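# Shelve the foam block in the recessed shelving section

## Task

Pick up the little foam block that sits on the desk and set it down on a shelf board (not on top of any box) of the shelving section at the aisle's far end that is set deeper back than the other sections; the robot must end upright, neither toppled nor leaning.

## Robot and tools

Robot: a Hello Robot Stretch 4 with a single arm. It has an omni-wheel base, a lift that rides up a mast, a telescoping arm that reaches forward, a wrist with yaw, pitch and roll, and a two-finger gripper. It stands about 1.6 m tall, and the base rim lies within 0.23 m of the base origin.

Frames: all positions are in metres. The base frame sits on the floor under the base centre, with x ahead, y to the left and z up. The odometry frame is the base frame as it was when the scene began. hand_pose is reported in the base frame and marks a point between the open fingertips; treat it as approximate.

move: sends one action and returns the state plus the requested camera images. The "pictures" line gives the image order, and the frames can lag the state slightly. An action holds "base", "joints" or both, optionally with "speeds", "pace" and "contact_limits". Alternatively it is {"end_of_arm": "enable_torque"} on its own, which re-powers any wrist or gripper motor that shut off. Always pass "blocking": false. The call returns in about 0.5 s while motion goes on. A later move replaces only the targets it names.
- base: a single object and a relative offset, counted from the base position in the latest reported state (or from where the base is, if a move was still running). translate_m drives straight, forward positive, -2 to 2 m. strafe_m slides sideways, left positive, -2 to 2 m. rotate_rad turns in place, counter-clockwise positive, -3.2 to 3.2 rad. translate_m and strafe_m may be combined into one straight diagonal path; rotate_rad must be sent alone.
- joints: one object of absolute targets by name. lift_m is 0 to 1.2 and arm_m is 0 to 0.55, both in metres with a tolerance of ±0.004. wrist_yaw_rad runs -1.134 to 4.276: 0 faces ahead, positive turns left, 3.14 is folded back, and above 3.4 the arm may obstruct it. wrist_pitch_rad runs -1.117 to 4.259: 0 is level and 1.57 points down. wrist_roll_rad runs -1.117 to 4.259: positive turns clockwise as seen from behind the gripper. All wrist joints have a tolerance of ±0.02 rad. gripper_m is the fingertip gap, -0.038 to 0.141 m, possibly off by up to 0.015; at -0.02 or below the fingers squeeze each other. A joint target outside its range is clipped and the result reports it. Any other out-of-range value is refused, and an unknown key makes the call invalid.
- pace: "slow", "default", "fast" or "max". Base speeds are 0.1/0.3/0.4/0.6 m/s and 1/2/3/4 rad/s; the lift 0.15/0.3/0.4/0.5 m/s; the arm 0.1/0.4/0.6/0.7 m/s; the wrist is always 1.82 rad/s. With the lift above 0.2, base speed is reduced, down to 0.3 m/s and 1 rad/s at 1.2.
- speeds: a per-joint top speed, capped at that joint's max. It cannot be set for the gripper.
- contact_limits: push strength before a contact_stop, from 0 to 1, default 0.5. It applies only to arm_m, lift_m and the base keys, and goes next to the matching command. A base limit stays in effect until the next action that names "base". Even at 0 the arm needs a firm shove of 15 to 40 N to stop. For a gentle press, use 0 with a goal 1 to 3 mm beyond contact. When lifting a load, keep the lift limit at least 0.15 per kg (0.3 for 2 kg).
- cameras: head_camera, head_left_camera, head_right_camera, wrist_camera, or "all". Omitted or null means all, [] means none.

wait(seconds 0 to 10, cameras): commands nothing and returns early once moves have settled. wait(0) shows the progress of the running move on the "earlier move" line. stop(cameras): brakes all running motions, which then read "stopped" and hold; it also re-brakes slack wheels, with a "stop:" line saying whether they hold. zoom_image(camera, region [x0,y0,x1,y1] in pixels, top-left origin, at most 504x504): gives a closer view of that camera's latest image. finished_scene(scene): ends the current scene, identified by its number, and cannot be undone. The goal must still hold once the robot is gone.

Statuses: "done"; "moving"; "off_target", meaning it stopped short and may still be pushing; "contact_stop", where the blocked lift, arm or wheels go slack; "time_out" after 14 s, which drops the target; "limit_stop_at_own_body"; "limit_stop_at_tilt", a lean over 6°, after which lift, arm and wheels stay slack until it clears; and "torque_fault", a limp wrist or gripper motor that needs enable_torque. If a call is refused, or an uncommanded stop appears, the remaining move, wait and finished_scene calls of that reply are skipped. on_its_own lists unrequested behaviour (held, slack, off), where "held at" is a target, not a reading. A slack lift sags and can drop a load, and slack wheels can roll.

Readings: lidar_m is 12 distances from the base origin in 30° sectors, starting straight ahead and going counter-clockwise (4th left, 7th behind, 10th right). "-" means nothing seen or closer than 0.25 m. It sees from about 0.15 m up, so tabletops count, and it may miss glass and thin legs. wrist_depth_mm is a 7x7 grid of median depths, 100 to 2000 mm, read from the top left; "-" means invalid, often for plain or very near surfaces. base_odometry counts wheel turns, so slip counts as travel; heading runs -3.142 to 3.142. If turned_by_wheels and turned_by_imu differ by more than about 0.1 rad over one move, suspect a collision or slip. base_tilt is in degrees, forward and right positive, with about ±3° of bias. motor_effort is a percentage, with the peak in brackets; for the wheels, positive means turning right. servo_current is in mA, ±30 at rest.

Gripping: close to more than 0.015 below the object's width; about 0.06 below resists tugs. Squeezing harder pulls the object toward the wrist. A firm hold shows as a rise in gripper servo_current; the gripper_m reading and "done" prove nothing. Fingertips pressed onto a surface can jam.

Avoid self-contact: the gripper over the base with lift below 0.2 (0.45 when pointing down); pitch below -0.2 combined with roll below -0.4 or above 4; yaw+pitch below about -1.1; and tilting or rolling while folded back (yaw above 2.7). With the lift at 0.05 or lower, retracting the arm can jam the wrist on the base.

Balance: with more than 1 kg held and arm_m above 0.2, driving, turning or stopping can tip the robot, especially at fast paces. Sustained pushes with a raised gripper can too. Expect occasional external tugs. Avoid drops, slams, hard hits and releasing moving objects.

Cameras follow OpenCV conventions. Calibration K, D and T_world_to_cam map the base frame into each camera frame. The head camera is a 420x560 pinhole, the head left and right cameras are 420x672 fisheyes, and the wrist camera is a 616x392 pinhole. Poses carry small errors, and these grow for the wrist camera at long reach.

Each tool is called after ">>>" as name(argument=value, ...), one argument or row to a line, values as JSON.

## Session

>>> move(
  blocking=false,
  joints={"lift_m": 0.9, "wrist_yaw_rad": 0.0, "gripper_m": 0.13, "wrist_pitch_rad": 0.5},
  cameras=["head_camera", "head_left_camera", "head_right_camera"],
)

Scene clock: 0.50 s.
move: moving
base_odometry: x=+0.000 y=+0.000 heading=+0.000
turned_by_wheels: +0.000
turned_by_imu: +0.000
base_tilt: forward=+0.2 right=+1.3
lidar_m: 1.83 1.83 2.12 1.03 1.03 1.24 1.86 1.87 1.19 1.09 1.06 1.20
base_status: not commanded
joint_positions: lift_m=+0.285 arm_m=+0.002 wrist_yaw_rad=+2.465 wrist_pitch_rad=+0.482 wrist_roll_rad=+0.000 gripper_m=+0.076
joint_status: lift_m moving; wrist_yaw_rad moving; wrist_pitch_rad moving; gripper_m moving
measured_speeds: translate_m=+0.000 strafe_m=+0.000 rotate_rad=+0.000 lift_m=+0.149 arm_m=+0.000 wrist_yaw_rad=-1.806 wrist_pitch_rad=+0.578 wrist_roll_rad=+0.000
motor_effort: lift_m=+26(27) arm_m=-4(4) wheel_0=+0(0) wheel_1=-1(1) wheel_2=+0(0)
servo_current: wrist_yaw_rad=78(130) wrist_pitch_rad=39(72) wrist_roll_rad=26(33) gripper_m=78(78)
hand_pose: x=+0.0286 y=+0.2282 z=+0.3295 quat_wxyz=(+0.322, -0.225, +0.079, +0.916) (m; base frame)
wrist_depth_mm: - 1863 - - - - - / - 1983 - - - - - / 1430 1464 1499 1499 1576 1499 1430 / 1042 1042 1042 1042 1078 1078 1118 / 788 798 809 820 831 842 831 / 634 647 200 661 200 668 683 / 309 296 574 - 569 559 580
pictures: head_camera, head_left_camera, head_right_camera

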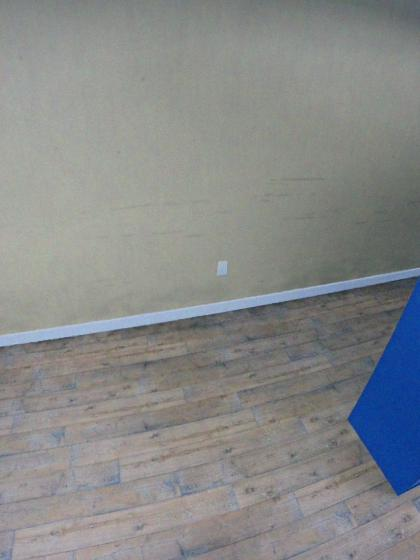

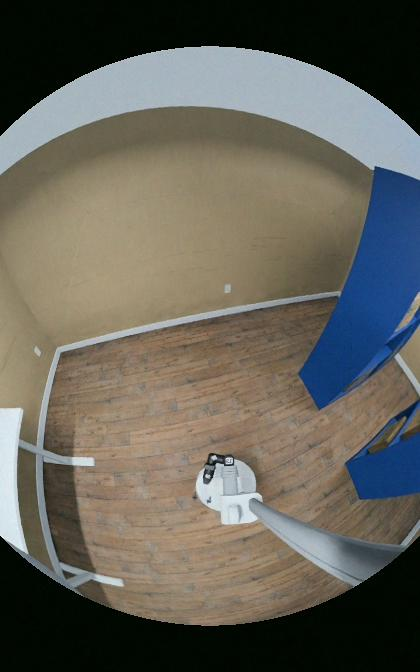

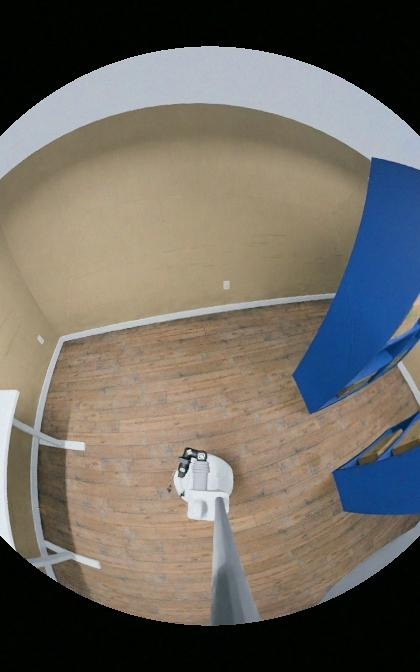

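>>> move(
  blocking=false,
  base={"rotate_rad": 1.82},
  pace="fast",
  cameras=[],
)

>>> wait(
  seconds=4,
  cameras=["head_camera", "wrist_camera"],
)

Scene clock: 21.67 s.
earlier move: done
move: moving
base_odometry: x=+0.000 y=+0.000 heading=+0.248
turned_by_wheels: +0.248
turned_by_imu: +0.243
base_tilt: forward=+0.3 right=+1.3
lidar_m: 1.83 1.91 1.07 1.04 1.08 1.92 1.85 1.97 1.06 1.03 1.06 1.91
base_status: rotate_rad moving
joint_positions: lift_m=+0.900 arm_m=+0.002 wrist_yaw_rad=+0.003 wrist_pitch_rad=+0.500 wrist_roll_rad=+0.000 gripper_m=+0.130
joint_status: all done
measured_speeds: translate_m=+0.000 strafe_m=+0.003 rotate_rad=+0.942 lift_m=+0.000 arm_m=+0.000 wrist_yaw_rad=+0.000 wrist_pitch_rad=+0.000 wrist_roll_rad=+0.000
motor_effort: lift_m=+24(24) arm_m=-4(4) wheel_0=-6(8) wheel_1=-5(7) wheel_2=-6(8)
servo_current: wrist_yaw_rad=39(46) wrist_pitch_rad=46(52) wrist_roll_rad=33(33) gripper_m=52(52)
hand_pose: x=+0.4266 y=-0.0866 z=+0.9396 quat_wxyz=(+0.969, +0.000, +0.247, +0.002) (m; base frame)
wrist_depth_mm: - - - - - - - / - - - - - - - / - - - - - - - / - - - - - - - / 1661 1708 1708 1661 1756 1808 1808 / 1430 193 1397 1430 202 1464 1464 / 1205 1160 1255 - 1255 1255 1308
pictures: none
No camera images: "cameras" was empty.

Scene clock: 23.40 s.
earlier move: done
base_odometry: x=+0.000 y=+0.000 heading=+1.820
turned_by_wheels: +1.571
turned_by_imu: +1.551
base_tilt: forward=+0.2 right=+1.2
lidar_m: 1.04 1.08 1.93 1.85 1.94 1.06 1.13 1.06 1.91 1.83 1.92 1.07
base_status: done
joint_positions: lift_m=+0.900 arm_m=+0.002 wrist_yaw_rad=+0.003 wrist_pitch_rad=+0.500 wrist_roll_rad=+0.000 gripper_m=+0.130
joint_status: all done
measured_speeds: all 0
motor_effort: lift_m=+23(24) arm_m=-4(4) wheel_0=-2(9) wheel_1=-1(8) wheel_2=+0(9)
servo_current: wrist_yaw_rad=33(46) wrist_pitch_rad=46(52) wrist_roll_rad=33(39) gripper_m=46(52)
hand_pose: x=+0.4266 y=-0.0866 z=+0.9397 quat_wxyz=(+0.969, +0.000, +0.247, +0.002) (m; base frame)
wrist_depth_mm: - - - - - - - / - - - - - - - / - - - - - - - / - - - - - - - / 1618 1708 1708 1708 1756 1808 1808 / 1397 194 1397 1464 200 1430 1499 / 1205 1182 1255 - 1281 1255 1255
wait: 1.73 of 4 s (the move ended)
pictures: head_camera, wrist_camera
camera_calibration:
wrist_camera: T_world_to_cam=[[-0.0180601, -0.997966, 0.0611404, -0.158898], [-0.498589, -0.0440155, -0.86572, 1.07539], [0.86665, -0.0461189, -0.49678, 0.322788], [0, 0, 0, 1]] pos_world=[0.253561, -0.0963543, 1.10105]

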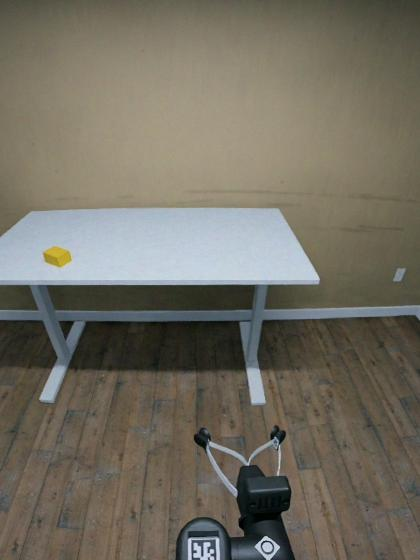

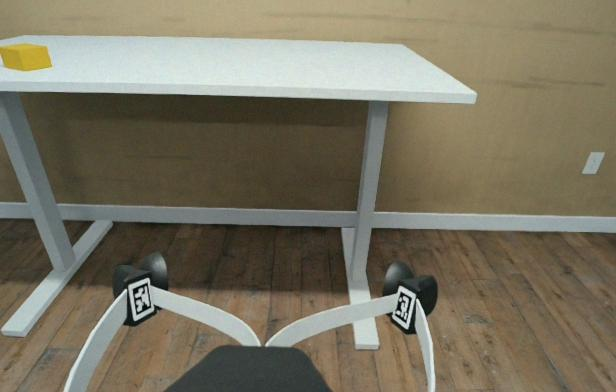

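>>> move(
  blocking=false,
  base={"translate_m": 0.42, "strafe_m": 0.71},
  joints={"lift_m": 1.05},
  pace="fast",
  cameras=[],
)

>>> wait(
  seconds=5,
  cameras=["head_camera", "wrist_camera"],
)

>>> zoom_image(
  camera="head_camera",
  region=[150, 200, 310, 360],
)

Scene clock: 44.77 s.
move: moving
base_odometry: x=-0.041 y=+0.012 heading=+1.819
turned_by_wheels: +0.000
turned_by_imu: -0.001
base_tilt: forward=+0.2 right=+1.5
lidar_m: 1.00 1.05 1.89 1.80 1.92 1.09 1.09 1.08 1.94 1.86 1.94 1.06
base_status: translate_m moving; strafe_m moving
joint_positions: lift_m=+0.965 arm_m=+0.002 wrist_yaw_rad=+0.003 wrist_pitch_rad=+0.500 wrist_roll_rad=+0.000 gripper_m=+0.130
joint_status: lift_m moving
measured_speeds: translate_m=+0.082 strafe_m=+0.140 rotate_rad=-0.002 lift_m=+0.248 arm_m=+0.000 wrist_yaw_rad=+0.000 wrist_pitch_rad=+0.000 wrist_roll_rad=+0.000
motor_effort: lift_m=+26(26) arm_m=-4(4) wheel_0=-8(9) wheel_1=+10(10) wheel_2=-4(7)
servo_current: wrist_yaw_rad=33(46) wrist_pitch_rad=52(52) wrist_roll_rad=33(33) gripper_m=46(52)
hand_pose: x=+0.4266 y=-0.0866 z=+1.0050 quat_wxyz=(+0.969, +0.000, +0.247, +0.002) (m; base frame)
wrist_depth_mm: - - - - - - - / - - - - - - - / - - - - 1255 - - / - - - - - - - / 1708 1808 1756 1756 1808 1756 1863 / 1430 194 1537 1499 202 1537 1537 / 1255 1229 1336 - 1308 1308 1366
pictures: none
No camera images: "cameras" was empty.

Scene clock: 48.33 s.
earlier move: done
base_odometry: x=-0.792 y=+0.232 heading=+1.819
turned_by_wheels: +0.000
turned_by_imu: +0.002
base_tilt: forward=+0.3 right=+1.3
lidar_m: 0.62 0.66 1.16 1.15 1.19 1.67 1.43 1.76 2.65 2.55 0.91 0.66
base_status: done
joint_positions: lift_m=+1.050 arm_m=+0.002 wrist_yaw_rad=+0.003 wrist_pitch_rad=+0.500 wrist_roll_rad=+0.000 gripper_m=+0.130
joint_status: all done
measured_speeds: all 0
motor_effort: lift_m=+23(27) arm_m=-4(4) wheel_0=-2(9) wheel_1=-2(12) wheel_2=+0(8)
servo_current: wrist_yaw_rad=33(46) wrist_pitch_rad=33(52) wrist_roll_rad=26(39) gripper_m=46(59)
hand_pose: x=+0.4266 y=-0.0866 z=+1.0897 quat_wxyz=(+0.969, +0.000, +0.247, +0.002) (m; base frame)
wrist_depth_mm: - - - - - - - / - - - - - - - / - - - - - - - / - - - 615 - - - / - - - - - - - / 1537 193 - 178 199 1576 1576 / 1336 1336 - - 1464 1397 1397
wait: 3.57 of 5 s (the move ended)
pictures: head_camera, wrist_camera
camera_calibration:
wrist_camera: T_world_to_cam=[[-0.0181732, -0.997964, 0.0611414, -0.16805], [-0.498641, -0.0439573, -0.865693, 1.20522], [0.866618, -0.04622, -0.496827, 0.397366], [0, 0, 0, 1]] pos_world=[0.253551, -0.0963636, 1.25104]

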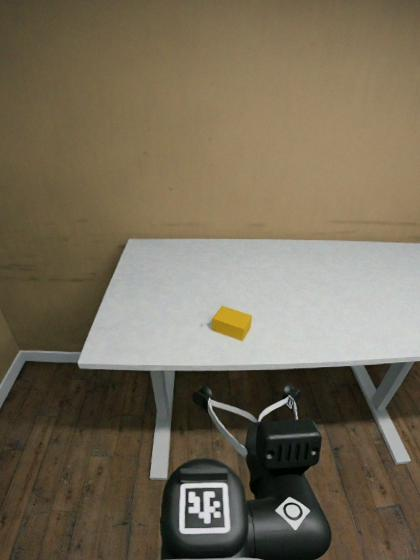

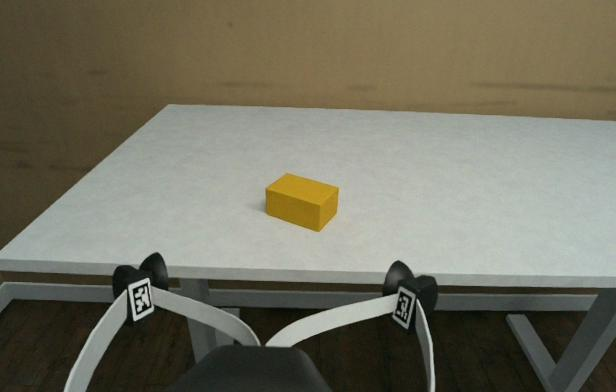

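Scaled by 3.150 from the camera's 420x560 image, which has a finer 1200x1600 frame.

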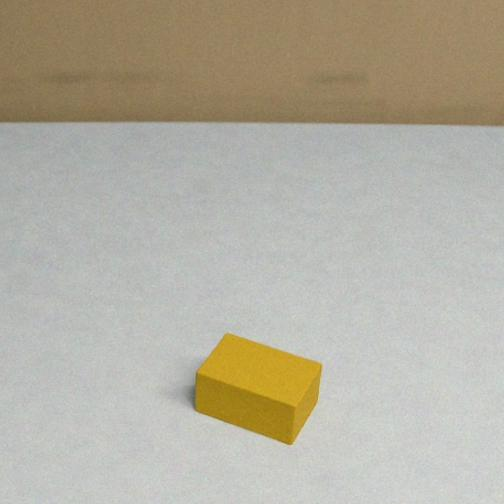

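>>> move(
  blocking=false,
  base={"strafe_m": -0.289},
  joints={"lift_m": 1.0, "wrist_yaw_rad": 1.082, "arm_m": 0.443, "gripper_m": 0.135},
  cameras=[],
)

>>> wait(
  seconds=3,
  cameras=["head_camera", "wrist_camera"],
)

>>> zoom_image(
  camera="head_camera",
  region=[150, 220, 310, 380],
)

Scene clock: 91.43 s.
move: moving
base_odometry: x=-0.755 y=+0.242 heading=+1.819
turned_by_wheels: +0.000
turned_by_imu: -0.001
base_tilt: forward=+0.3 right=+1.4
lidar_m: 0.61 0.65 1.20 1.18 1.22 1.72 1.44 1.74 2.61 2.48 0.91 0.67
base_status: strafe_m moving
joint_positions: lift_m=+1.014 arm_m=+0.054 wrist_yaw_rad=+0.603 wrist_pitch_rad=+0.500 wrist_roll_rad=+0.000 gripper_m=+0.135
joint_status: lift_m moving; arm_m moving; wrist_yaw_rad moving; gripper_m moving
measured_speeds: translate_m=+0.000 strafe_m=-0.142 rotate_rad=+0.003 lift_m=-0.096 arm_m=+0.198 wrist_yaw_rad=+1.801 wrist_pitch_rad=+0.000 wrist_roll_rad=+0.000
motor_effort: lift_m=+14(22) arm_m=+9(11) wheel_0=+8(10) wheel_1=-7(9) wheel_2=+0(1)
servo_current: wrist_yaw_rad=124(124) wrist_pitch_rad=46(46) wrist_roll_rad=26(33) gripper_m=85(85)
hand_pose: x=+0.4834 y=+0.0715 z=+1.0544 quat_wxyz=(+0.925, -0.073, +0.236, +0.288) (m; base frame)
wrist_depth_mm: - - - - - - - / - - - - - - - / - - - - - - - / - - - - - - - / - - 1756 - - - - / 1430 194 1661 1618 194 - - / 1281 1366 1366 - 1397 1336 -
pictures: none
No camera images: "cameras" was empty.

Scene clock: 93.50 s.
earlier move: done
base_odometry: x=-0.511 y=+0.304 heading=+1.820
turned_by_wheels: +0.000
turned_by_imu: -0.001
base_tilt: forward=+0.4 right=+1.3
lidar_m: 0.63 0.65 1.50 1.42 1.49 2.08 1.42 1.62 2.35 2.25 0.91 0.65
base_status: done
joint_positions: lift_m=+1.000 arm_m=+0.443 wrist_yaw_rad=+1.079 wrist_pitch_rad=+0.500 wrist_roll_rad=+0.000 gripper_m=+0.135
joint_status: all done
measured_speeds: all 0
motor_effort: lift_m=+15(22) arm_m=+7(11) wheel_0=+1(11) wheel_1=+1(10) wheel_2=+0(2)
servo_current: wrist_yaw_rad=39(124) wrist_pitch_rad=46(59) wrist_roll_rad=33(33) gripper_m=46(85)
hand_pose: x=+0.8103 y=+0.1817 z=+1.0404 quat_wxyz=(+0.831, -0.127, +0.212, +0.498) (m; base frame)
wrist_depth_mm: - - - - - - - / - - - - - - - / 1182 - - - - - - / 1281 - - - - - - / - - - - - - - / 1464 186 - 178 194 - - / 1281 - - - - - -
wait: 2.07 of 3 s (the move ended)
pictures: head_camera, wrist_camera
camera_calibration:
wrist_camera: T_world_to_cam=[[0.869313, -0.490465, 0.0611418, -0.701639], [-0.198415, -0.459592, -0.865683, 1.19795], [0.452687, 0.740418, -0.496845, 0.245186], [0, 0, 0, 1]] pos_world=[0.736643, 0.024901, 1.20177]

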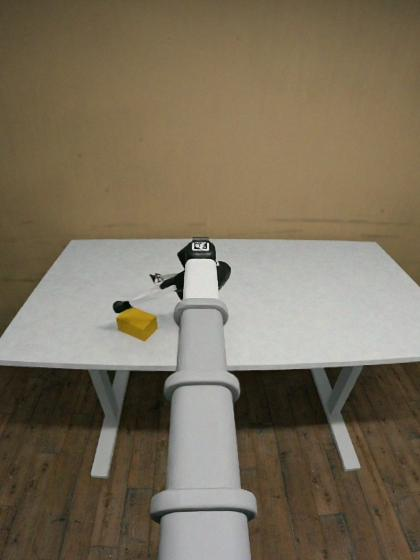

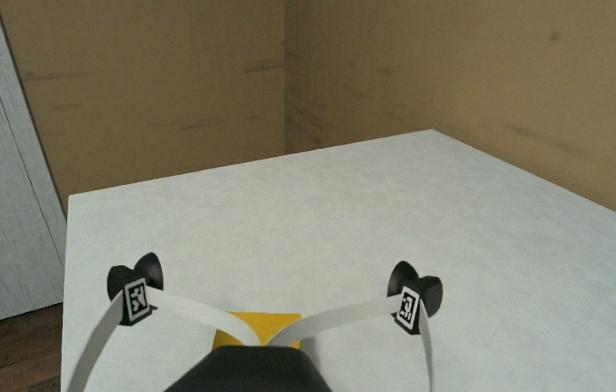

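Scaled by 3.150 from the camera's 420x560 image, which has a finer 1200x1600 frame.

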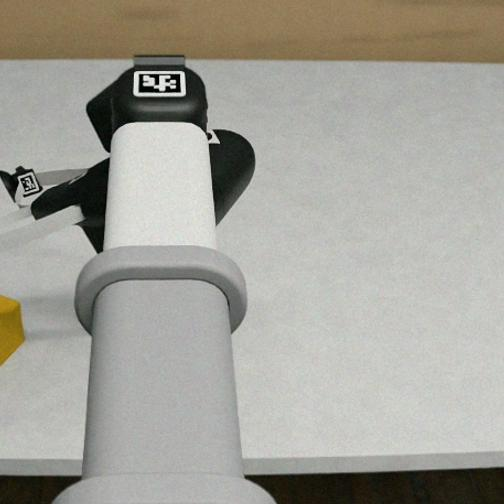

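>>> move(
  joints={"lift_m": 0.891},
  contact_limits={"lift_m": 0.2},
  blocking=false,
  cameras=["wrist_camera"],
)

>>> wait(
  seconds=0.6,
  cameras=["wrist_camera"],
)

Scene clock: 153.93 s.
move: moving
base_odometry: x=-0.511 y=+0.304 heading=+1.820
turned_by_wheels: +0.000
turned_by_imu: -0.001
base_tilt: forward=+0.6 right=+1.4
lidar_m: 0.62 0.65 1.51 1.43 1.50 2.09 1.43 1.61 2.36 2.25 0.91 0.66
base_status: not commanded
joint_positions: lift_m=+0.961 arm_m=+0.443 wrist_yaw_rad=+1.079 wrist_pitch_rad=+0.500 wrist_roll_rad=+0.000 gripper_m=+0.135
joint_status: lift_m moving
measured_speeds: translate_m=+0.000 strafe_m=+0.000 rotate_rad=+0.000 lift_m=-0.149 arm_m=+0.000 wrist_yaw_rad=+0.000 wrist_pitch_rad=+0.000 wrist_roll_rad=+0.000
motor_effort: lift_m=+9(16) arm_m=+7(7) wheel_0=+1(1) wheel_1=+0(1) wheel_2=+0(0)
servo_current: wrist_yaw_rad=26(46) wrist_pitch_rad=46(46) wrist_roll_rad=33(33) gripper_m=46(52)
contact_limits: lift_m 0.2
hand_pose: x=+0.8103 y=+0.1817 z=+1.0012 quat_wxyz=(+0.831, -0.127, +0.212, +0.498) (m; base frame)
wrist_depth_mm: - - - - - - - / - - - - - - - / 1205 - - - - - - / 1308 - - - - - - / - - - - - - - / 1397 186 279 263 193 - - / 1205 - - - - - -
pictures: wrist_camera
camera_calibration:
wrist_camera: T_world_to_cam=[[0.869313, -0.490465, 0.0611417, -0.699244], [-0.198415, -0.459592, -0.865683, 1.16402], [0.452687, 0.740418, -0.496845, 0.225711], [0, 0, 0, 1]] pos_world=[0.736645, 0.024901, 1.16257]

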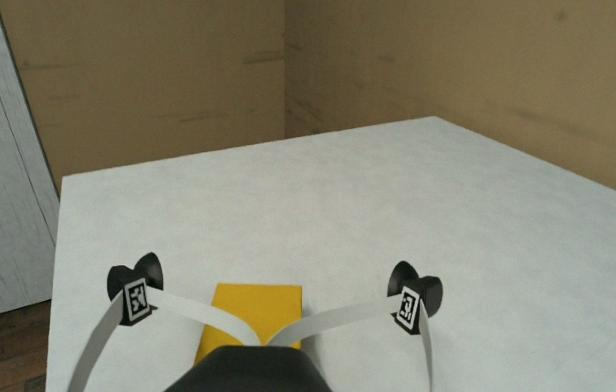

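Scene clock: 154.53 s.
earlier move: moving
base_odometry: x=-0.511 y=+0.304 heading=+1.820
turned_by_wheels: +0.000
turned_by_imu: +0.000
base_tilt: forward=+0.4 right=+1.4
lidar_m: 0.63 0.65 1.51 1.43 1.50 2.08 1.42 1.61 2.36 2.25 0.90 0.66
base_status: not commanded
joint_positions: lift_m=+0.893 arm_m=+0.443 wrist_yaw_rad=+1.079 wrist_pitch_rad=+0.500 wrist_roll_rad=+0.000 gripper_m=+0.135
joint_status: lift_m moving
measured_speeds: translate_m=+0.000 strafe_m=+0.000 rotate_rad=+0.000 lift_m=-0.032 arm_m=+0.000 wrist_yaw_rad=+0.000 wrist_pitch_rad=+0.000 wrist_roll_rad=+0.000
motor_effort: lift_m=+12(16) arm_m=+7(7) wheel_0=+1(1) wheel_1=+1(1) wheel_2=+0(0)
servo_current: wrist_yaw_rad=39(52) wrist_pitch_rad=39(52) wrist_roll_rad=26(39) gripper_m=46(52)
contact_limits: lift_m 0.2
hand_pose: x=+0.8103 y=+0.1817 z=+0.9329 quat_wxyz=(+0.831, -0.127, +0.212, +0.498) (m; base frame)
wrist_depth_mm: - - - - - - - / - - - - - - - / 1182 - - - - - - / - - - - - - - / - - 222 223 - - - / - 181 189 178 193 - - / - - 176 - - - -
wait: 0.60 s; no rest
pictures: wrist_camera
camera_calibration:
wrist_camera: T_world_to_cam=[[0.869314, -0.490465, 0.061142, -0.695072], [-0.198415, -0.459593, -0.865682, 1.10492], [0.452687, 0.740418, -0.496846, 0.191788], [0, 0, 0, 1]] pos_world=[0.736648, 0.024901, 1.0943]

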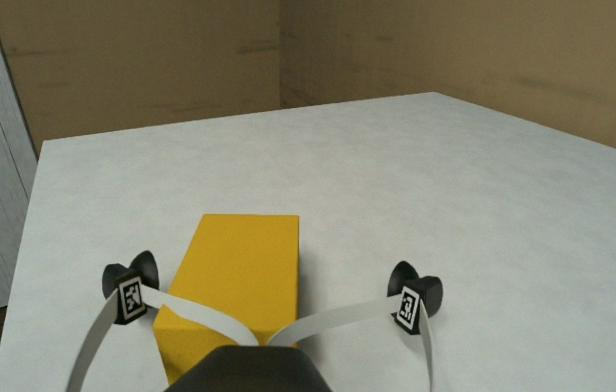

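>>> move(
  joints={"gripper_m": 0.012},
  blocking=false,
  cameras=[],
)

>>> wait(
  seconds=1.0,
  cameras=["wrist_camera"],
)

>>> move(
  joints={"lift_m": 1.0},
  blocking=false,
  cameras=[],
)

>>> wait(
  seconds=0.6,
  cameras=["wrist_camera"],
)

Scene clock: 162.77 s.
earlier move: done
move: moving
base_odometry: x=-0.511 y=+0.304 heading=+1.820
turned_by_wheels: +0.000
turned_by_imu: -0.001
base_tilt: forward=+0.4 right=+1.4
lidar_m: 0.62 0.65 1.50 1.43 1.49 2.09 1.44 1.61 2.35 2.25 0.90 0.64
base_status: not commanded
joint_positions: lift_m=+0.892 arm_m=+0.443 wrist_yaw_rad=+1.079 wrist_pitch_rad=+0.499 wrist_roll_rad=+0.000 gripper_m=+0.122
joint_status: gripper_m moving; the others done
measured_speeds: translate_m=+0.000 strafe_m=+0.000 rotate_rad=+0.000 lift_m=+0.000 arm_m=+0.000 wrist_yaw_rad=+0.001 wrist_pitch_rad=+0.000 wrist_roll_rad=+0.000
motor_effort: lift_m=+11(11) arm_m=+7(7) wheel_0=+1(1) wheel_1=+0(1) wheel_2=+0(0)
servo_current: wrist_yaw_rad=39(46) wrist_pitch_rad=39(46) wrist_roll_rad=26(33) gripper_m=65(104)
contact_limits: lift_m 0.2
hand_pose: x=+0.8104 y=+0.1818 z=+0.9318 quat_wxyz=(+0.831, -0.127, +0.212, +0.498) (m; base frame)
wrist_depth_mm: - - - - - - - / - - - - - - - / 1229 - - - - - - / - - - - - - - / - - 220 220 - - - / - 181 187 177 194 - - / - - 178 - - - -
pictures: none
No camera images: "cameras" was empty.

Scene clock: 163.77 s.
earlier move: moving
base_odometry: x=-0.511 y=+0.304 heading=+1.820
turned_by_wheels: +0.000
turned_by_imu: +0.000
base_tilt: forward=+0.5 right=+1.3
lidar_m: 0.62 0.67 1.50 1.44 1.50 2.10 1.44 1.62 2.35 2.25 0.90 0.63
base_status: not commanded
joint_positions: lift_m=+0.891 arm_m=+0.443 wrist_yaw_rad=+1.080 wrist_pitch_rad=+0.499 wrist_roll_rad=+0.000 gripper_m=+0.026
joint_status: gripper_m moving; the others done
measured_speeds: all 0
motor_effort: lift_m=+13(13) arm_m=+7(7) wheel_0=+1(1) wheel_1=+1(1) wheel_2=+0(0)
servo_current: wrist_yaw_rad=33(46) wrist_pitch_rad=39(59) wrist_roll_rad=26(33) gripper_m=247(260)
contact_limits: lift_m 0.2
hand_pose: x=+0.8101 y=+0.1820 z=+0.9316 quat_wxyz=(+0.831, -0.127, +0.212, +0.498) (m; base frame)
wrist_depth_mm: - - - - - - - / 1138 - - - - - - / 1205 - - - - - - / - - - - - - - / - - 211 211 - - - / - 174 174 176 184 - - / - - - 155 - - -
wait: 1.00 s; no rest
pictures: wrist_camera
camera_calibration:
wrist_camera: T_world_to_cam=[[0.869873, -0.489473, 0.0611295, -0.695317], [-0.197638, -0.459385, -0.86597, 1.10352], [0.451951, 0.741203, -0.496345, 0.190998], [0, 0, 0, 1]] pos_world=[0.736614, 0.0250339, 1.09292]

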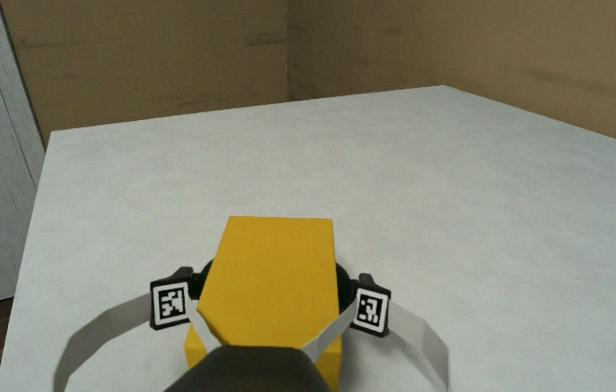

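Scene clock: 164.27 s.
move: moving
base_odometry: x=-0.511 y=+0.304 heading=+1.820
turned_by_wheels: +0.000
turned_by_imu: +0.000
base_tilt: forward=+0.5 right=+1.4
lidar_m: 0.62 0.66 1.51 1.43 1.49 2.09 1.43 1.61 2.35 2.25 0.91 0.65
base_status: not commanded
joint_positions: lift_m=+0.930 arm_m=+0.443 wrist_yaw_rad=+1.080 wrist_pitch_rad=+0.500 wrist_roll_rad=+0.000 gripper_m=+0.013
joint_status: lift_m moving; gripper_m moving
measured_speeds: translate_m=+0.000 strafe_m=+0.000 rotate_rad=+0.000 lift_m=+0.149 arm_m=+0.000 wrist_yaw_rad=+0.000 wrist_pitch_rad=+0.000 wrist_roll_rad=+0.000
motor_effort: lift_m=+24(27) arm_m=+7(7) wheel_0=+1(1) wheel_1=+1(1) wheel_2=+0(0)
servo_current: wrist_yaw_rad=46(46) wrist_pitch_rad=33(52) wrist_roll_rad=26(33) gripper_m=124(241)
hand_pose: x=+0.8101 y=+0.1820 z=+0.9698 quat_wxyz=(+0.831, -0.127, +0.212, +0.498) (m; base frame)
wrist_depth_mm: - - - - - - - / 1160 - - - - - - / 1205 - - - - - - / - - - - - - - / - - 207 209 - - - / 1336 173 172 173 179 - - / 248 - 154 133 - - -
pictures: none
No camera images: "cameras" was empty.

Scene clock: 164.87 s.
earlier move: moving
base_odometry: x=-0.511 y=+0.304 heading=+1.820
turned_by_wheels: +0.000
turned_by_imu: +0.000
base_tilt: forward=+0.2 right=+1.2
lidar_m: 0.61 0.65 1.48 1.43 1.51 2.09 1.44 1.63 2.35 2.25 0.89 0.67
base_status: not commanded
joint_positions: lift_m=+0.998 arm_m=+0.443 wrist_yaw_rad=+1.080 wrist_pitch_rad=+0.500 wrist_roll_rad=+0.000 gripper_m=+0.013
joint_status: lift_m moving; the others done
measured_speeds: translate_m=+0.000 strafe_m=+0.000 rotate_rad=+0.000 lift_m=+0.033 arm_m=+0.000 wrist_yaw_rad=+0.000 wrist_pitch_rad=+0.000 wrist_roll_rad=+0.000
motor_effort: lift_m=+24(27) arm_m=+7(7) wheel_0=+1(1) wheel_1=+0(1) wheel_2=+0(0)
servo_current: wrist_yaw_rad=46(46) wrist_pitch_rad=39(52) wrist_roll_rad=20(33) gripper_m=117(241)
hand_pose: x=+0.8101 y=+0.1820 z=+1.0383 quat_wxyz=(+0.831, -0.127, +0.212, +0.498) (m; base frame)
wrist_depth_mm: - - - - - - - / 1160 - - - - - - / 1229 - - - - - - / 1308 - - - - - - / - - 208 208 - - - / 1430 174 171 173 180 - - / 1255 - 154 134 - - -
wait: 0.60 s; no rest
pictures: wrist_camera
camera_calibration:
wrist_camera: T_world_to_cam=[[0.869891, -0.48944, 0.0611426, -0.701873], [-0.197888, -0.459852, -0.865665, 1.19579], [0.451808, 0.740935, -0.496876, 0.244715], [0, 0, 0, 1]] pos_world=[0.736623, 0.0250464, 1.19966]

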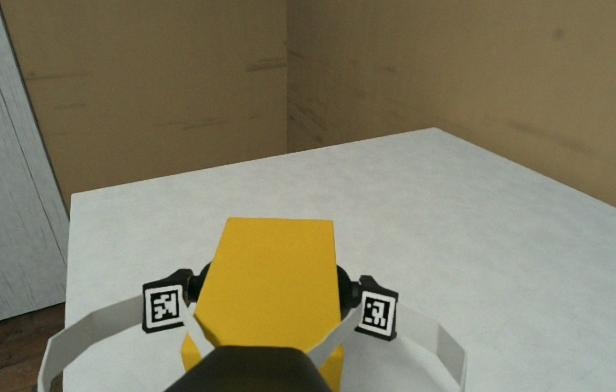

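>>> move(
  joints={"arm_m": 0.0, "wrist_yaw_rad": 2.6},
  base={"translate_m": -0.3, "strafe_m": -0.42},
  pace="fast",
  blocking=false,
  cameras=[],
)

>>> wait(
  seconds=2.2,
  cameras=[],
)

>>> move(
  base={"rotate_rad": 3.16},
  pace="fast",
  blocking=false,
  cameras=[],
)

>>> wait(
  seconds=3.6,
  cameras=["head_camera"],
)

Scene clock: 174.60 s.
earlier move: done
move: moving
base_odometry: x=-0.475 y=+0.289 heading=+1.820
turned_by_wheels: +0.000
turned_by_imu: -0.001
base_tilt: forward=+0.3 right=+1.5
lidar_m: 0.64 0.67 1.54 1.46 1.54 2.12 1.41 1.59 2.32 2.23 0.93 0.68
base_status: translate_m moving; strafe_m moving
joint_positions: lift_m=+1.000 arm_m=+0.365 wrist_yaw_rad=+1.735 wrist_pitch_rad=+0.500 wrist_roll_rad=+0.000 gripper_m=+0.013
joint_status: arm_m moving; wrist_yaw_rad moving; the others done
joint sent to its limit — arm_m, lower limit.
measured_speeds: translate_m=-0.087 strafe_m=-0.120 rotate_rad=+0.000 lift_m=+0.000 arm_m=-0.298 wrist_yaw_rad=+1.800 wrist_pitch_rad=+0.000 wrist_roll_rad=+0.000
motor_effort: lift_m=+24(24) arm_m=-7(10) wheel_0=+6(7) wheel_1=-9(9) wheel_2=+6(9)
servo_current: wrist_yaw_rad=85(111) wrist_pitch_rad=39(52) wrist_roll_rad=26(39) gripper_m=124(130)
hand_pose: x=+0.5803 y=+0.2640 z=+1.0396 quat_wxyz=(+0.627, -0.189, +0.160, +0.739) (m; base frame)
wrist_depth_mm: - 1366 - 1281 - - - / - 1464 - 1397 - - - / - 1576 - 1537 - - - / - 1708 - 1618 - - - / 1808 1808 216 208 - - - / 1499 178 171 173 179 - - / 1308 1336 155 134 - - -
pictures: none
No camera images: "cameras" was empty.

Scene clock: 176.80 s.
earlier move: moving
base_odometry: x=-0.030 y=+0.116 heading=+1.820
turned_by_wheels: +0.000
turned_by_imu: -0.002
base_tilt: forward=+0.4 right=+1.4
lidar_m: 0.92 0.97 1.35 1.84 1.96 1.19 1.18 1.17 1.91 1.82 1.90 0.95
base_status: translate_m moving; strafe_m moving
joint_positions: lift_m=+1.000 arm_m=+0.002 wrist_yaw_rad=+2.597 wrist_pitch_rad=+0.500 wrist_roll_rad=+0.000 gripper_m=+0.013
joint_status: all done
joint sent to its limit — arm_m, lower limit.
measured_speeds: all 0
motor_effort: lift_m=+24(24) arm_m=-6(10) wheel_0=+0(8) wheel_1=+4(11) wheel_2=+0(9)
servo_current: wrist_yaw_rad=33(124) wrist_pitch_rad=33(52) wrist_roll_rad=33(39) gripper_m=117(130)
hand_pose: x=+0.0022 y=+0.2059 z=+1.0396 quat_wxyz=(+0.261, -0.238, +0.067, +0.933) (m; base frame)
wrist_depth_mm: - - - - - - - / - - - - - - - / - - - - - - - / - - - - - - - / 1863 1921 207 209 1983 1983 1808 / 1537 178 171 173 181 1756 1661 / 1308 1308 155 133 1336 1281 1430
wait: 2.20 s; no rest
pictures: none
No camera images: "cameras" was empty.

Scene clock: 177.30 s.
move: moving
base_odometry: x=-0.030 y=+0.116 heading=+2.029
turned_by_wheels: +0.209
turned_by_imu: +0.205
base_tilt: forward=+0.5 right=+1.4
lidar_m: 0.91 1.05 1.88 1.84 1.38 1.20 1.18 1.30 1.84 1.83 2.05 0.93
base_status: rotate_rad moving
joint_positions: lift_m=+1.000 arm_m=+0.002 wrist_yaw_rad=+2.597 wrist_pitch_rad=+0.500 wrist_roll_rad=+0.000 gripper_m=+0.013
joint_status: not commanded
measured_speeds: translate_m=-0.001 strafe_m=-0.001 rotate_rad=+0.789 lift_m=+0.000 arm_m=+0.000 wrist_yaw_rad=+0.000 wrist_pitch_rad=+0.000 wrist_roll_rad=+0.000
motor_effort: lift_m=+23(24) arm_m=-6(6) wheel_0=-5(7) wheel_1=-5(8) wheel_2=-6(7)
servo_current: wrist_yaw_rad=33(46) wrist_pitch_rad=39(52) wrist_roll_rad=33(33) gripper_m=117(124)
hand_pose: x=+0.0022 y=+0.2059 z=+1.0396 quat_wxyz=(+0.261, -0.238, +0.067, +0.933) (m; base frame)
wrist_depth_mm: - - - - - - - / - - - - - - - / - - - - - - - / - - - - - - - / - 1808 225 208 1983 1863 1863 / - 177 171 173 181 1661 1576 / 1281 1336 155 133 1336 1336 1336
pictures: none
No camera images: "cameras" was empty.

Scene clock: 180.07 s.
earlier move: done
base_odometry: x=-0.030 y=+0.116 heading=-1.303
turned_by_wheels: +2.951
turned_by_imu: +2.913
base_tilt: forward=+0.5 right=+1.4
lidar_m: 1.18 1.18 1.91 1.83 1.90 0.96 0.91 0.98 1.37 1.84 1.95 1.19
base_status: done
joint_positions: lift_m=+1.000 arm_m=+0.002 wrist_yaw_rad=+2.597 wrist_pitch_rad=+0.500 wrist_roll_rad=+0.000 gripper_m=+0.013
joint_status: not commanded
measured_speeds: all 0
motor_effort: lift_m=+24(24) arm_m=-6(7) wheel_0=-3(8) wheel_1=+0(8) wheel_2=+0(8)
servo_current: wrist_yaw_rad=20(46) wrist_pitch_rad=46(52) wrist_roll_rad=20(39) gripper_m=117(130)
hand_pose: x=+0.0022 y=+0.2059 z=+1.0396 quat_wxyz=(+0.261, -0.238, +0.067, +0.933) (m; base frame)
wrist_depth_mm: - - - - - - - / - - - - - - - / - - - - - - - / - 1618 - - - - - / 1756 1863 216 208 1921 1921 - / 1576 178 172 172 181 1618 1618 / 1255 1281 155 133 1336 1308 1366
wait: 2.77 of 3.6 s (the move ended)
pictures: head_camera

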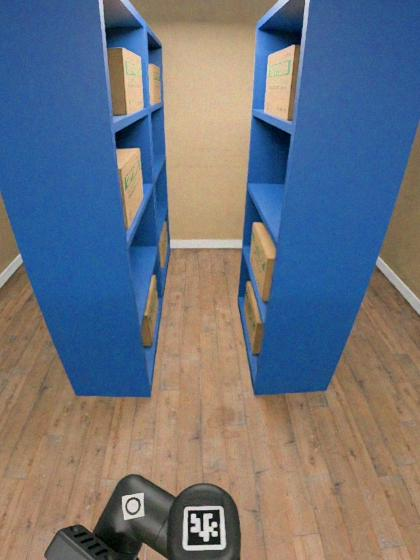

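>>> move(
  base={"rotate_rad": -1.575},
  pace="fast",
  blocking=false,
  cameras=[],
)

>>> wait(
  seconds=3,
  cameras=[],
)

>>> move(
  base={"strafe_m": 1.3, "translate_m": 0.015},
  pace="fast",
  contact_limits={"strafe_m": 0.2},
  blocking=false,
  cameras=[],
)

>>> wait(
  seconds=5,
  cameras=["head_left_camera"],
)

Scene clock: 209.20 s.
move: moving
base_odometry: x=-0.030 y=+0.116 heading=-1.512
turned_by_wheels: -0.209
turned_by_imu: -0.207
base_tilt: forward=+0.3 right=+1.3
lidar_m: 1.18 1.18 2.08 1.80 1.84 1.94 0.91 0.93 1.13 1.84 1.86 1.30
base_status: rotate_rad moving
joint_positions: lift_m=+1.000 arm_m=+0.002 wrist_yaw_rad=+2.597 wrist_pitch_rad=+0.500 wrist_roll_rad=+0.000 gripper_m=+0.013
joint_status: not commanded
measured_speeds: translate_m=+0.000 strafe_m=-0.001 rotate_rad=-0.797 lift_m=+0.000 arm_m=+0.000 wrist_yaw_rad=+0.000 wrist_pitch_rad=+0.000 wrist_roll_rad=+0.000
motor_effort: lift_m=+24(24) arm_m=-6(7) wheel_0=+5(7) wheel_1=+8(9) wheel_2=+6(7)
servo_current: wrist_yaw_rad=46(46) wrist_pitch_rad=33(46) wrist_roll_rad=26(33) gripper_m=124(124)
hand_pose: x=+0.0022 y=+0.2059 z=+1.0396 quat_wxyz=(+0.261, -0.238, +0.067, +0.933) (m; base frame)
wrist_depth_mm: - - - - - - - / - - - - - - - / - - - - - - - / - - - - - - - / 1756 1756 227 209 1921 1863 - / 1499 177 171 173 181 1618 1618 / 1281 1308 155 134 1366 1336 1430
pictures: none
No camera images: "cameras" was empty.

Scene clock: 210.97 s.
earlier move: done
base_odometry: x=-0.030 y=+0.116 heading=-2.878
turned_by_wheels: -1.365
turned_by_imu: -1.349
base_tilt: forward=+0.4 right=+1.4
lidar_m: 1.85 1.95 1.20 1.17 1.18 1.90 1.83 1.91 0.96 0.92 0.96 1.35
base_status: done
joint_positions: lift_m=+1.000 arm_m=+0.002 wrist_yaw_rad=+2.597 wrist_pitch_rad=+0.500 wrist_roll_rad=+0.000 gripper_m=+0.013
joint_status: not commanded
measured_speeds: all 0
motor_effort: lift_m=+24(24) arm_m=-6(7) wheel_0=+3(7) wheel_1=+2(9) wheel_2=+2(7)
servo_current: wrist_yaw_rad=39(52) wrist_pitch_rad=46(59) wrist_roll_rad=33(39) gripper_m=117(124)
hand_pose: x=+0.0022 y=+0.2059 z=+1.0396 quat_wxyz=(+0.261, -0.238, +0.067, +0.933) (m; base frame)
wrist_depth_mm: - - - - - - - / - - - - - - 991 / - - - - - - - / - - - - - - - / 1756 1808 224 208 1921 1464 1576 / 1537 178 171 173 180 1499 1618 / 1281 1308 155 134 1308 1308 1397
wait: 1.77 of 3 s (the move ended)
pictures: none
No camera images: "cameras" was empty.

Scene clock: 211.47 s.
move: moving
base_odometry: x=-0.019 y=+0.073 heading=-2.878
turned_by_wheels: +0.000
turned_by_imu: +0.000
base_tilt: forward=+0.3 right=+1.4
lidar_m: 1.84 1.95 1.14 1.12 1.14 1.91 1.83 1.92 1.02 0.95 0.99 1.41
base_status: translate_m moving; strafe_m moving
joint_positions: lift_m=+1.000 arm_m=+0.002 wrist_yaw_rad=+2.597 wrist_pitch_rad=+0.500 wrist_roll_rad=+0.000 gripper_m=+0.013
joint_status: not commanded
measured_speeds: translate_m=+0.003 strafe_m=+0.170 rotate_rad=-0.006 lift_m=+0.000 arm_m=+0.000 wrist_yaw_rad=+0.000 wrist_pitch_rad=+0.000 wrist_roll_rad=+0.000
motor_effort: lift_m=+24(24) arm_m=-6(7) wheel_0=-10(11) wheel_1=+11(11) wheel_2=-3(3)
servo_current: wrist_yaw_rad=39(39) wrist_pitch_rad=46(46) wrist_roll_rad=33(33) gripper_m=124(130)
contact_limits: strafe_m 0.2
hand_pose: x=+0.0022 y=+0.2059 z=+1.0396 quat_wxyz=(+0.261, -0.238, +0.067, +0.933) (m; base frame)
wrist_depth_mm: - - - - - - - / - - - - - - 960 / - - - - - - - / - - - - - - - / 1756 1863 227 208 1921 1499 1576 / 1499 177 171 173 180 1537 1661 / 1281 1281 154 133 1397 1336 1430
pictures: none
No camera images: "cameras" was empty.

Scene clock: 215.90 s.
earlier move: done
base_odometry: x=+0.294 y=-1.143 heading=-2.878
turned_by_wheels: +0.000
turned_by_imu: +0.004
base_tilt: forward=+0.1 right=+1.5
lidar_m: 0.27 0.30 0.42 1.13 0.38 0.29 0.27 0.29 2.66 2.21 2.31 0.30
base_status: done
joint_positions: lift_m=+1.000 arm_m=+0.002 wrist_yaw_rad=+2.597 wrist_pitch_rad=+0.500 wrist_roll_rad=+0.000 gripper_m=+0.013
joint_status: not commanded
measured_speeds: all 0
motor_effort: lift_m=+24(24) arm_m=-6(7) wheel_0=+0(12) wheel_1=-1(11) wheel_2=-2(4)
servo_current: wrist_yaw_rad=26(46) wrist_pitch_rad=46(59) wrist_roll_rad=33(33) gripper_m=117(130)
contact_limits: strafe_m 0.2
hand_pose: x=+0.0022 y=+0.2059 z=+1.0396 quat_wxyz=(+0.261, -0.238, +0.067, +0.933) (m; base frame)
wrist_depth_mm: 357 394 439 500 - - - / 379 418 473 539 - - - / 399 449 500 569 - - - / 415 - - - - - - / - - 207 208 - 1397 1499 / - 173 171 173 179 1430 1537 / - - 154 133 - 1336 1464
wait: 4.43 of 5 s (the move ended)
pictures: head_left_camera

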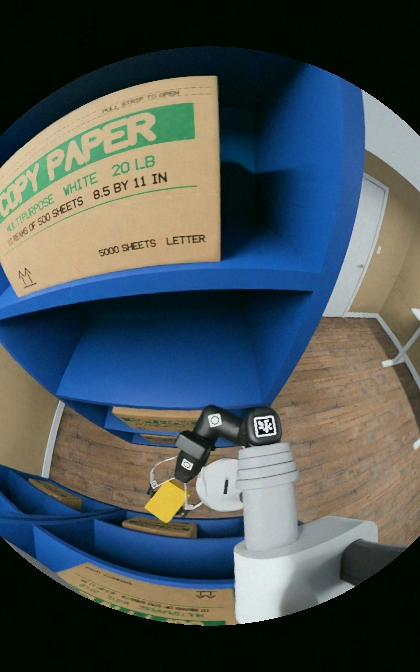

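>>> move(
  base={"strafe_m": 1.1},
  pace="fast",
  contact_limits={"strafe_m": 0.2},
  blocking=false,
  cameras=[],
)

>>> wait(
  seconds=4.5,
  cameras=["head_camera"],
)

Scene clock: 228.13 s.
move: moving
base_odometry: x=+0.305 y=-1.186 heading=-2.878
turned_by_wheels: +0.000
turned_by_imu: -0.001
base_tilt: forward=+0.5 right=+1.3
lidar_m: 0.28 0.30 0.42 1.12 0.37 0.29 0.28 0.29 2.65 2.25 2.38 0.30
base_status: strafe_m moving
joint_positions: lift_m=+1.000 arm_m=+0.002 wrist_yaw_rad=+2.597 wrist_pitch_rad=+0.500 wrist_roll_rad=+0.000 gripper_m=+0.013
joint_status: not commanded
measured_speeds: translate_m=+0.000 strafe_m=+0.173 rotate_rad=+0.002 lift_m=+0.000 arm_m=+0.000 wrist_yaw_rad=+0.000 wrist_pitch_rad=+0.000 wrist_roll_rad=+0.000
motor_effort: lift_m=+24(24) arm_m=-6(7) wheel_0=-11(11) wheel_1=+9(11) wheel_2=-1(1)
servo_current: wrist_yaw_rad=33(46) wrist_pitch_rad=46(52) wrist_roll_rad=26(33) gripper_m=124(124)
contact_limits: strafe_m 0.2
hand_pose: x=+0.0022 y=+0.2059 z=+1.0396 quat_wxyz=(+0.261, -0.238, +0.067, +0.933) (m; base frame)
wrist_depth_mm: 359 392 439 496 - 1430 - / 377 421 477 525 - - - / 399 445 504 569 - 1618 - / 415 - - - - - - / - - 207 208 - 1336 1499 / - 173 171 172 180 1397 1537 / - - 154 134 - 1336 1397
pictures: none
No camera images: "cameras" was empty.

Scene clock: 232.47 s.
earlier move: done
base_odometry: x=+0.580 y=-2.205 heading=-2.878
turned_by_wheels: +0.000
turned_by_imu: +0.002
base_tilt: forward=+0.5 right=+1.3
lidar_m: 0.74 0.78 0.65 0.61 0.40 0.29 0.27 0.29 0.41 1.15 0.43 0.42
base_status: done
joint_positions: lift_m=+1.000 arm_m=+0.002 wrist_yaw_rad=+2.597 wrist_pitch_rad=+0.500 wrist_roll_rad=+0.000 gripper_m=+0.013
joint_status: not commanded
measured_speeds: all 0
motor_effort: lift_m=+24(24) arm_m=-7(7) wheel_0=+1(12) wheel_1=-1(11) wheel_2=+0(3)
servo_current: wrist_yaw_rad=46(52) wrist_pitch_rad=46(52) wrist_roll_rad=26(33) gripper_m=124(130)
contact_limits: strafe_m 0.2
hand_pose: x=+0.0022 y=+0.2059 z=+1.0396 quat_wxyz=(+0.261, -0.238, +0.067, +0.933) (m; base frame)
wrist_depth_mm: - - - 917 591 - - / - - - 866 627 - - / - - - - 676 - - / - - - 1138 741 - - / - - 207 209 820 - - / - 173 171 172 179 - - / - - 154 133 - - -
wait: 4.33 of 4.5 s (the move ended)
pictures: head_camera

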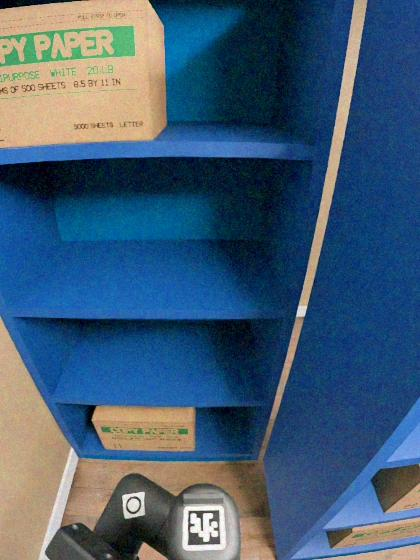

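>>> move(
  base={"translate_m": 0.1, "strafe_m": 0.09},
  joints={"wrist_yaw_rad": 0.0, "lift_m": 1.09},
  blocking=false,
  cameras=[],
)

>>> wait(
  seconds=2.5,
  cameras=["head_camera"],
)

>>> move(
  joints={"arm_m": 0.40},
  contact_limits={"arm_m": 0.1},
  blocking=false,
  cameras=[],
)

>>> wait(
  seconds=1.6,
  cameras=["head_camera", "wrist_camera"],
)

Scene clock: 255.27 s.
move: moving
base_odometry: x=+0.562 y=-2.233 heading=-2.878
turned_by_wheels: +0.000
turned_by_imu: -0.001
base_tilt: forward=+0.3 right=+1.5
lidar_m: 0.71 0.74 0.63 0.59 0.42 0.31 0.29 0.31 0.44 1.10 0.42 0.44
base_status: translate_m moving; strafe_m moving
joint_positions: lift_m=+1.039 arm_m=+0.002 wrist_yaw_rad=+1.998 wrist_pitch_rad=+0.500 wrist_roll_rad=+0.000 gripper_m=+0.013
joint_status: lift_m moving; wrist_yaw_rad moving
measured_speeds: translate_m=+0.098 strafe_m=+0.086 rotate_rad=+0.000 lift_m=+0.149 arm_m=+0.000 wrist_yaw_rad=-1.799 wrist_pitch_rad=+0.000 wrist_roll_rad=+0.000
motor_effort: lift_m=+24(27) arm_m=-6(7) wheel_0=-6(6) wheel_1=+9(11) wheel_2=-7(8)
servo_current: wrist_yaw_rad=85(156) wrist_pitch_rad=33(52) wrist_roll_rad=26(33) gripper_m=124(124)
hand_pose: x=+0.1481 y=+0.2666 z=+1.0788 quat_wxyz=(+0.524, -0.208, +0.134, +0.815) (m; base frame)
wrist_depth_mm: - 621 - - - - - / - 654 - - - - - / - 691 - - - - - / - - - - - - - / - - 216 208 - - - / - 173 171 173 179 - - / - - 154 134 - - -
pictures: none
No camera images: "cameras" was empty.

Scene clock: 257.50 s.
earlier move: done
base_odometry: x=+0.507 y=-2.318 heading=-2.878
turned_by_wheels: +0.000
turned_by_imu: +0.000
base_tilt: forward=+0.3 right=+1.4
lidar_m: 0.64 0.68 0.55 0.52 0.52 0.39 0.37 0.41 0.54 0.83 0.44 0.55
base_status: done
joint_positions: lift_m=+1.090 arm_m=+0.002 wrist_yaw_rad=+0.004 wrist_pitch_rad=+0.500 wrist_roll_rad=+0.000 gripper_m=+0.013
joint_status: all done
measured_speeds: all 0
motor_effort: lift_m=+24(27) arm_m=-6(7) wheel_0=-2(6) wheel_1=+0(11) wheel_2=+1(9)
servo_current: wrist_yaw_rad=39(156) wrist_pitch_rad=39(59) wrist_roll_rad=26(33) gripper_m=124(137)
hand_pose: x=+0.4267 y=-0.0865 z=+1.1296 quat_wxyz=(+0.969, +0.000, +0.247, +0.002) (m; base frame)
wrist_depth_mm: - - - - - - - / 842 - - - - - - / - - - - - - 404 / - - - - - - 421 / - - 207 208 - 530 421 / - 173 171 172 180 580 418 / - - - 133 778 - 410
wait: 2.23 of 2.5 s (the move ended)
pictures: head_camera

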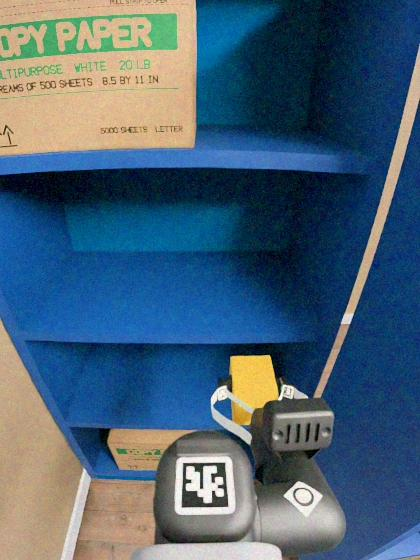

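Scene clock: 258.00 s.
move: moving
base_odometry: x=+0.507 y=-2.318 heading=-2.878
turned_by_wheels: +0.000
turned_by_imu: +0.000
base_tilt: forward=+0.4 right=+1.5
lidar_m: 0.64 0.67 0.55 0.52 0.52 0.39 0.37 0.39 0.54 0.85 0.42 0.55
base_status: not commanded
joint_positions: lift_m=+1.090 arm_m=+0.054 wrist_yaw_rad=+0.003 wrist_pitch_rad=+0.500 wrist_roll_rad=+0.000 gripper_m=+0.013
joint_status: arm_m moving
measured_speeds: translate_m=+0.000 strafe_m=+0.000 rotate_rad=+0.000 lift_m=+0.000 arm_m=+0.198 wrist_yaw_rad=+0.000 wrist_pitch_rad=+0.000 wrist_roll_rad=+0.000
motor_effort: lift_m=+24(24) arm_m=+7(10) wheel_0=-2(2) wheel_1=+0(1) wheel_2=+0(1)
servo_current: wrist_yaw_rad=46(46) wrist_pitch_rad=39(46) wrist_roll_rad=26(33) gripper_m=137(137)
contact_limits: arm_m 0.1
hand_pose: x=+0.4787 y=-0.0866 z=+1.1296 quat_wxyz=(+0.969, +0.000, +0.247, +0.002) (m; base frame)
wrist_depth_mm: - - - - - - - / 798 - - - - - - / - - - - - - - / - - - - - - 402 / - - 207 209 - 484 415 / - 173 171 173 179 539 418 / - - - 133 - - 407
pictures: none
No camera images: "cameras" was empty.

Scene clock: 259.60 s.
earlier move: moving
base_odometry: x=+0.507 y=-2.318 heading=-2.878
turned_by_wheels: +0.000
turned_by_imu: +0.000
base_tilt: forward=+0.5 right=+1.3
lidar_m: 0.65 0.67 0.55 0.52 0.53 0.39 0.36 0.39 0.54 0.81 0.44 0.54
base_status: not commanded
joint_positions: lift_m=+1.090 arm_m=+0.400 wrist_yaw_rad=+0.003 wrist_pitch_rad=+0.500 wrist_roll_rad=+0.000 gripper_m=+0.013
joint_status: arm_m moving
measured_speeds: all 0
motor_effort: lift_m=+24(24) arm_m=+6(10) wheel_0=-2(2) wheel_1=+0(1) wheel_2=+1(1)
servo_current: wrist_yaw_rad=33(52) wrist_pitch_rad=46(59) wrist_roll_rad=26(33) gripper_m=117(137)
contact_limits: arm_m 0.1
hand_pose: x=+0.8240 y=-0.0866 z=+1.1296 quat_wxyz=(+0.969, +0.000, +0.247, +0.002) (m; base frame)
wrist_depth_mm: - - - - - - - / - - - - - - - / - - - - - - - / - - - - - - - / - - 206 208 - 455 - / - 173 171 172 180 - - / - - - 133 - - -
wait: 1.60 s; no rest
pictures: head_camera, wrist_camera
camera_calibration:
wrist_camera: T_world_to_cam=[[-0.0180129, -0.997966, 0.0611449, -0.163365], [-0.498769, -0.0440333, -0.865616, 1.43799], [0.866548, -0.0460894, -0.496961, 0.0729516], [0, 0, 0, 1]] pos_world=[0.651065, -0.0963515, 1.29099]

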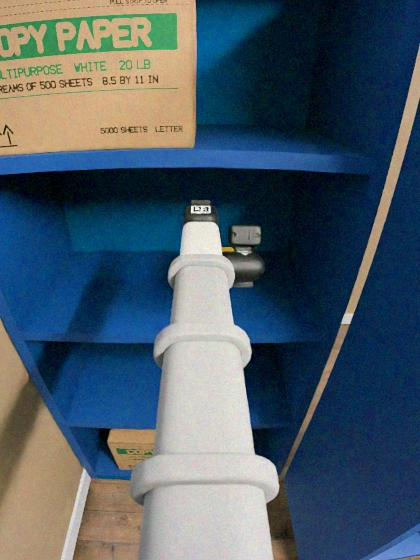

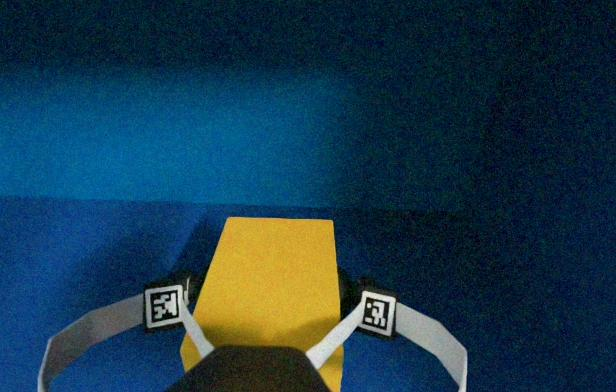

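>>> move(
  joints={"lift_m": 1.03},
  contact_limits={"lift_m": 0.1},
  blocking=false,
  cameras=[],
)

>>> wait(
  seconds=1.0,
  cameras=["wrist_camera"],
)

Scene clock: 268.97 s.
earlier move: done
move: moving
base_odometry: x=+0.507 y=-2.318 heading=-2.878
turned_by_wheels: +0.000
turned_by_imu: -0.001
base_tilt: forward=+0.5 right=+1.3
lidar_m: 0.65 0.68 0.53 0.51 0.51 0.38 0.35 0.39 0.55 0.80 0.43 0.54
base_status: not commanded
joint_positions: lift_m=+1.052 arm_m=+0.400 wrist_yaw_rad=+0.003 wrist_pitch_rad=+0.500 wrist_roll_rad=+0.000 gripper_m=+0.013
joint_status: lift_m moving; the others done
measured_speeds: translate_m=+0.000 strafe_m=+0.000 rotate_rad=+0.000 lift_m=-0.121 arm_m=+0.000 wrist_yaw_rad=+0.000 wrist_pitch_rad=+0.000 wrist_roll_rad=+0.000
motor_effort: lift_m=+13(23) arm_m=+7(7) wheel_0=-2(2) wheel_1=+0(1) wheel_2=+1(1)
servo_current: wrist_yaw_rad=46(46) wrist_pitch_rad=33(52) wrist_roll_rad=26(33) gripper_m=117(124)
contact_limits: arm_m 0.1; lift_m 0.1
hand_pose: x=+0.8240 y=-0.0866 z=+1.0924 quat_wxyz=(+0.969, +0.000, +0.247, +0.002) (m; base frame)
wrist_depth_mm: - - - - - - - / - - - - - - - / - - - - - - - / - - - - - - - / - - 207 209 - - - / - 173 171 173 179 - - / - - - 133 - - -
pictures: none
No camera images: "cameras" was empty.

Scene clock: 269.63 s.
earlier move: done
base_odometry: x=+0.507 y=-2.318 heading=-2.878
turned_by_wheels: +0.000
turned_by_imu: +0.000
base_tilt: forward=+0.2 right=+1.3
lidar_m: 0.64 0.66 0.56 0.51 0.54 0.39 0.35 0.39 0.55 0.83 0.40 0.55
base_status: not commanded
joint_positions: lift_m=+1.030 arm_m=+0.400 wrist_yaw_rad=+0.003 wrist_pitch_rad=+0.500 wrist_roll_rad=+0.000 gripper_m=+0.013
joint_status: all done
measured_speeds: all 0
motor_effort: lift_m=+15(23) arm_m=+6(7) wheel_0=-2(2) wheel_1=+1(1) wheel_2=+0(1)
servo_current: wrist_yaw_rad=39(46) wrist_pitch_rad=46(52) wrist_roll_rad=33(33) gripper_m=124(130)
contact_limits: arm_m 0.1; lift_m 0.1
hand_pose: x=+0.8240 y=-0.0866 z=+1.0704 quat_wxyz=(+0.969, +0.000, +0.247, +0.002) (m; base frame)
wrist_depth_mm: - - - - - - - / - - - - - - - / - - - - - - - / - - - - - - - / - - 207 208 - - - / - 173 171 172 179 - - / - - - 134 - - -
wait: 0.67 of 1 s (the move ended)
pictures: wrist_camera
camera_calibration:
wrist_camera: T_world_to_cam=[[-0.0180128, -0.997966, 0.0611449, -0.159744], [-0.498769, -0.0440333, -0.865616, 1.38672], [0.866548, -0.0460893, -0.496961, 0.0435177], [0, 0, 0, 1]] pos_world=[0.651067, -0.0963515, 1.23176]

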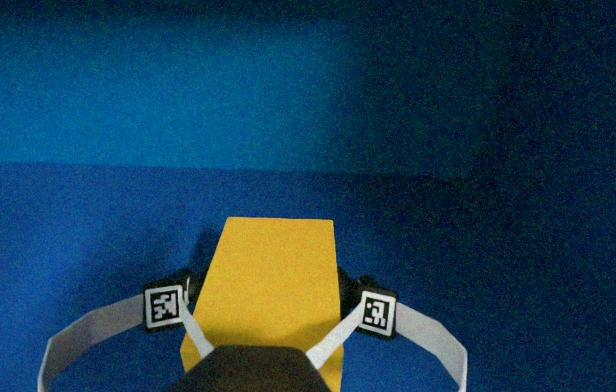

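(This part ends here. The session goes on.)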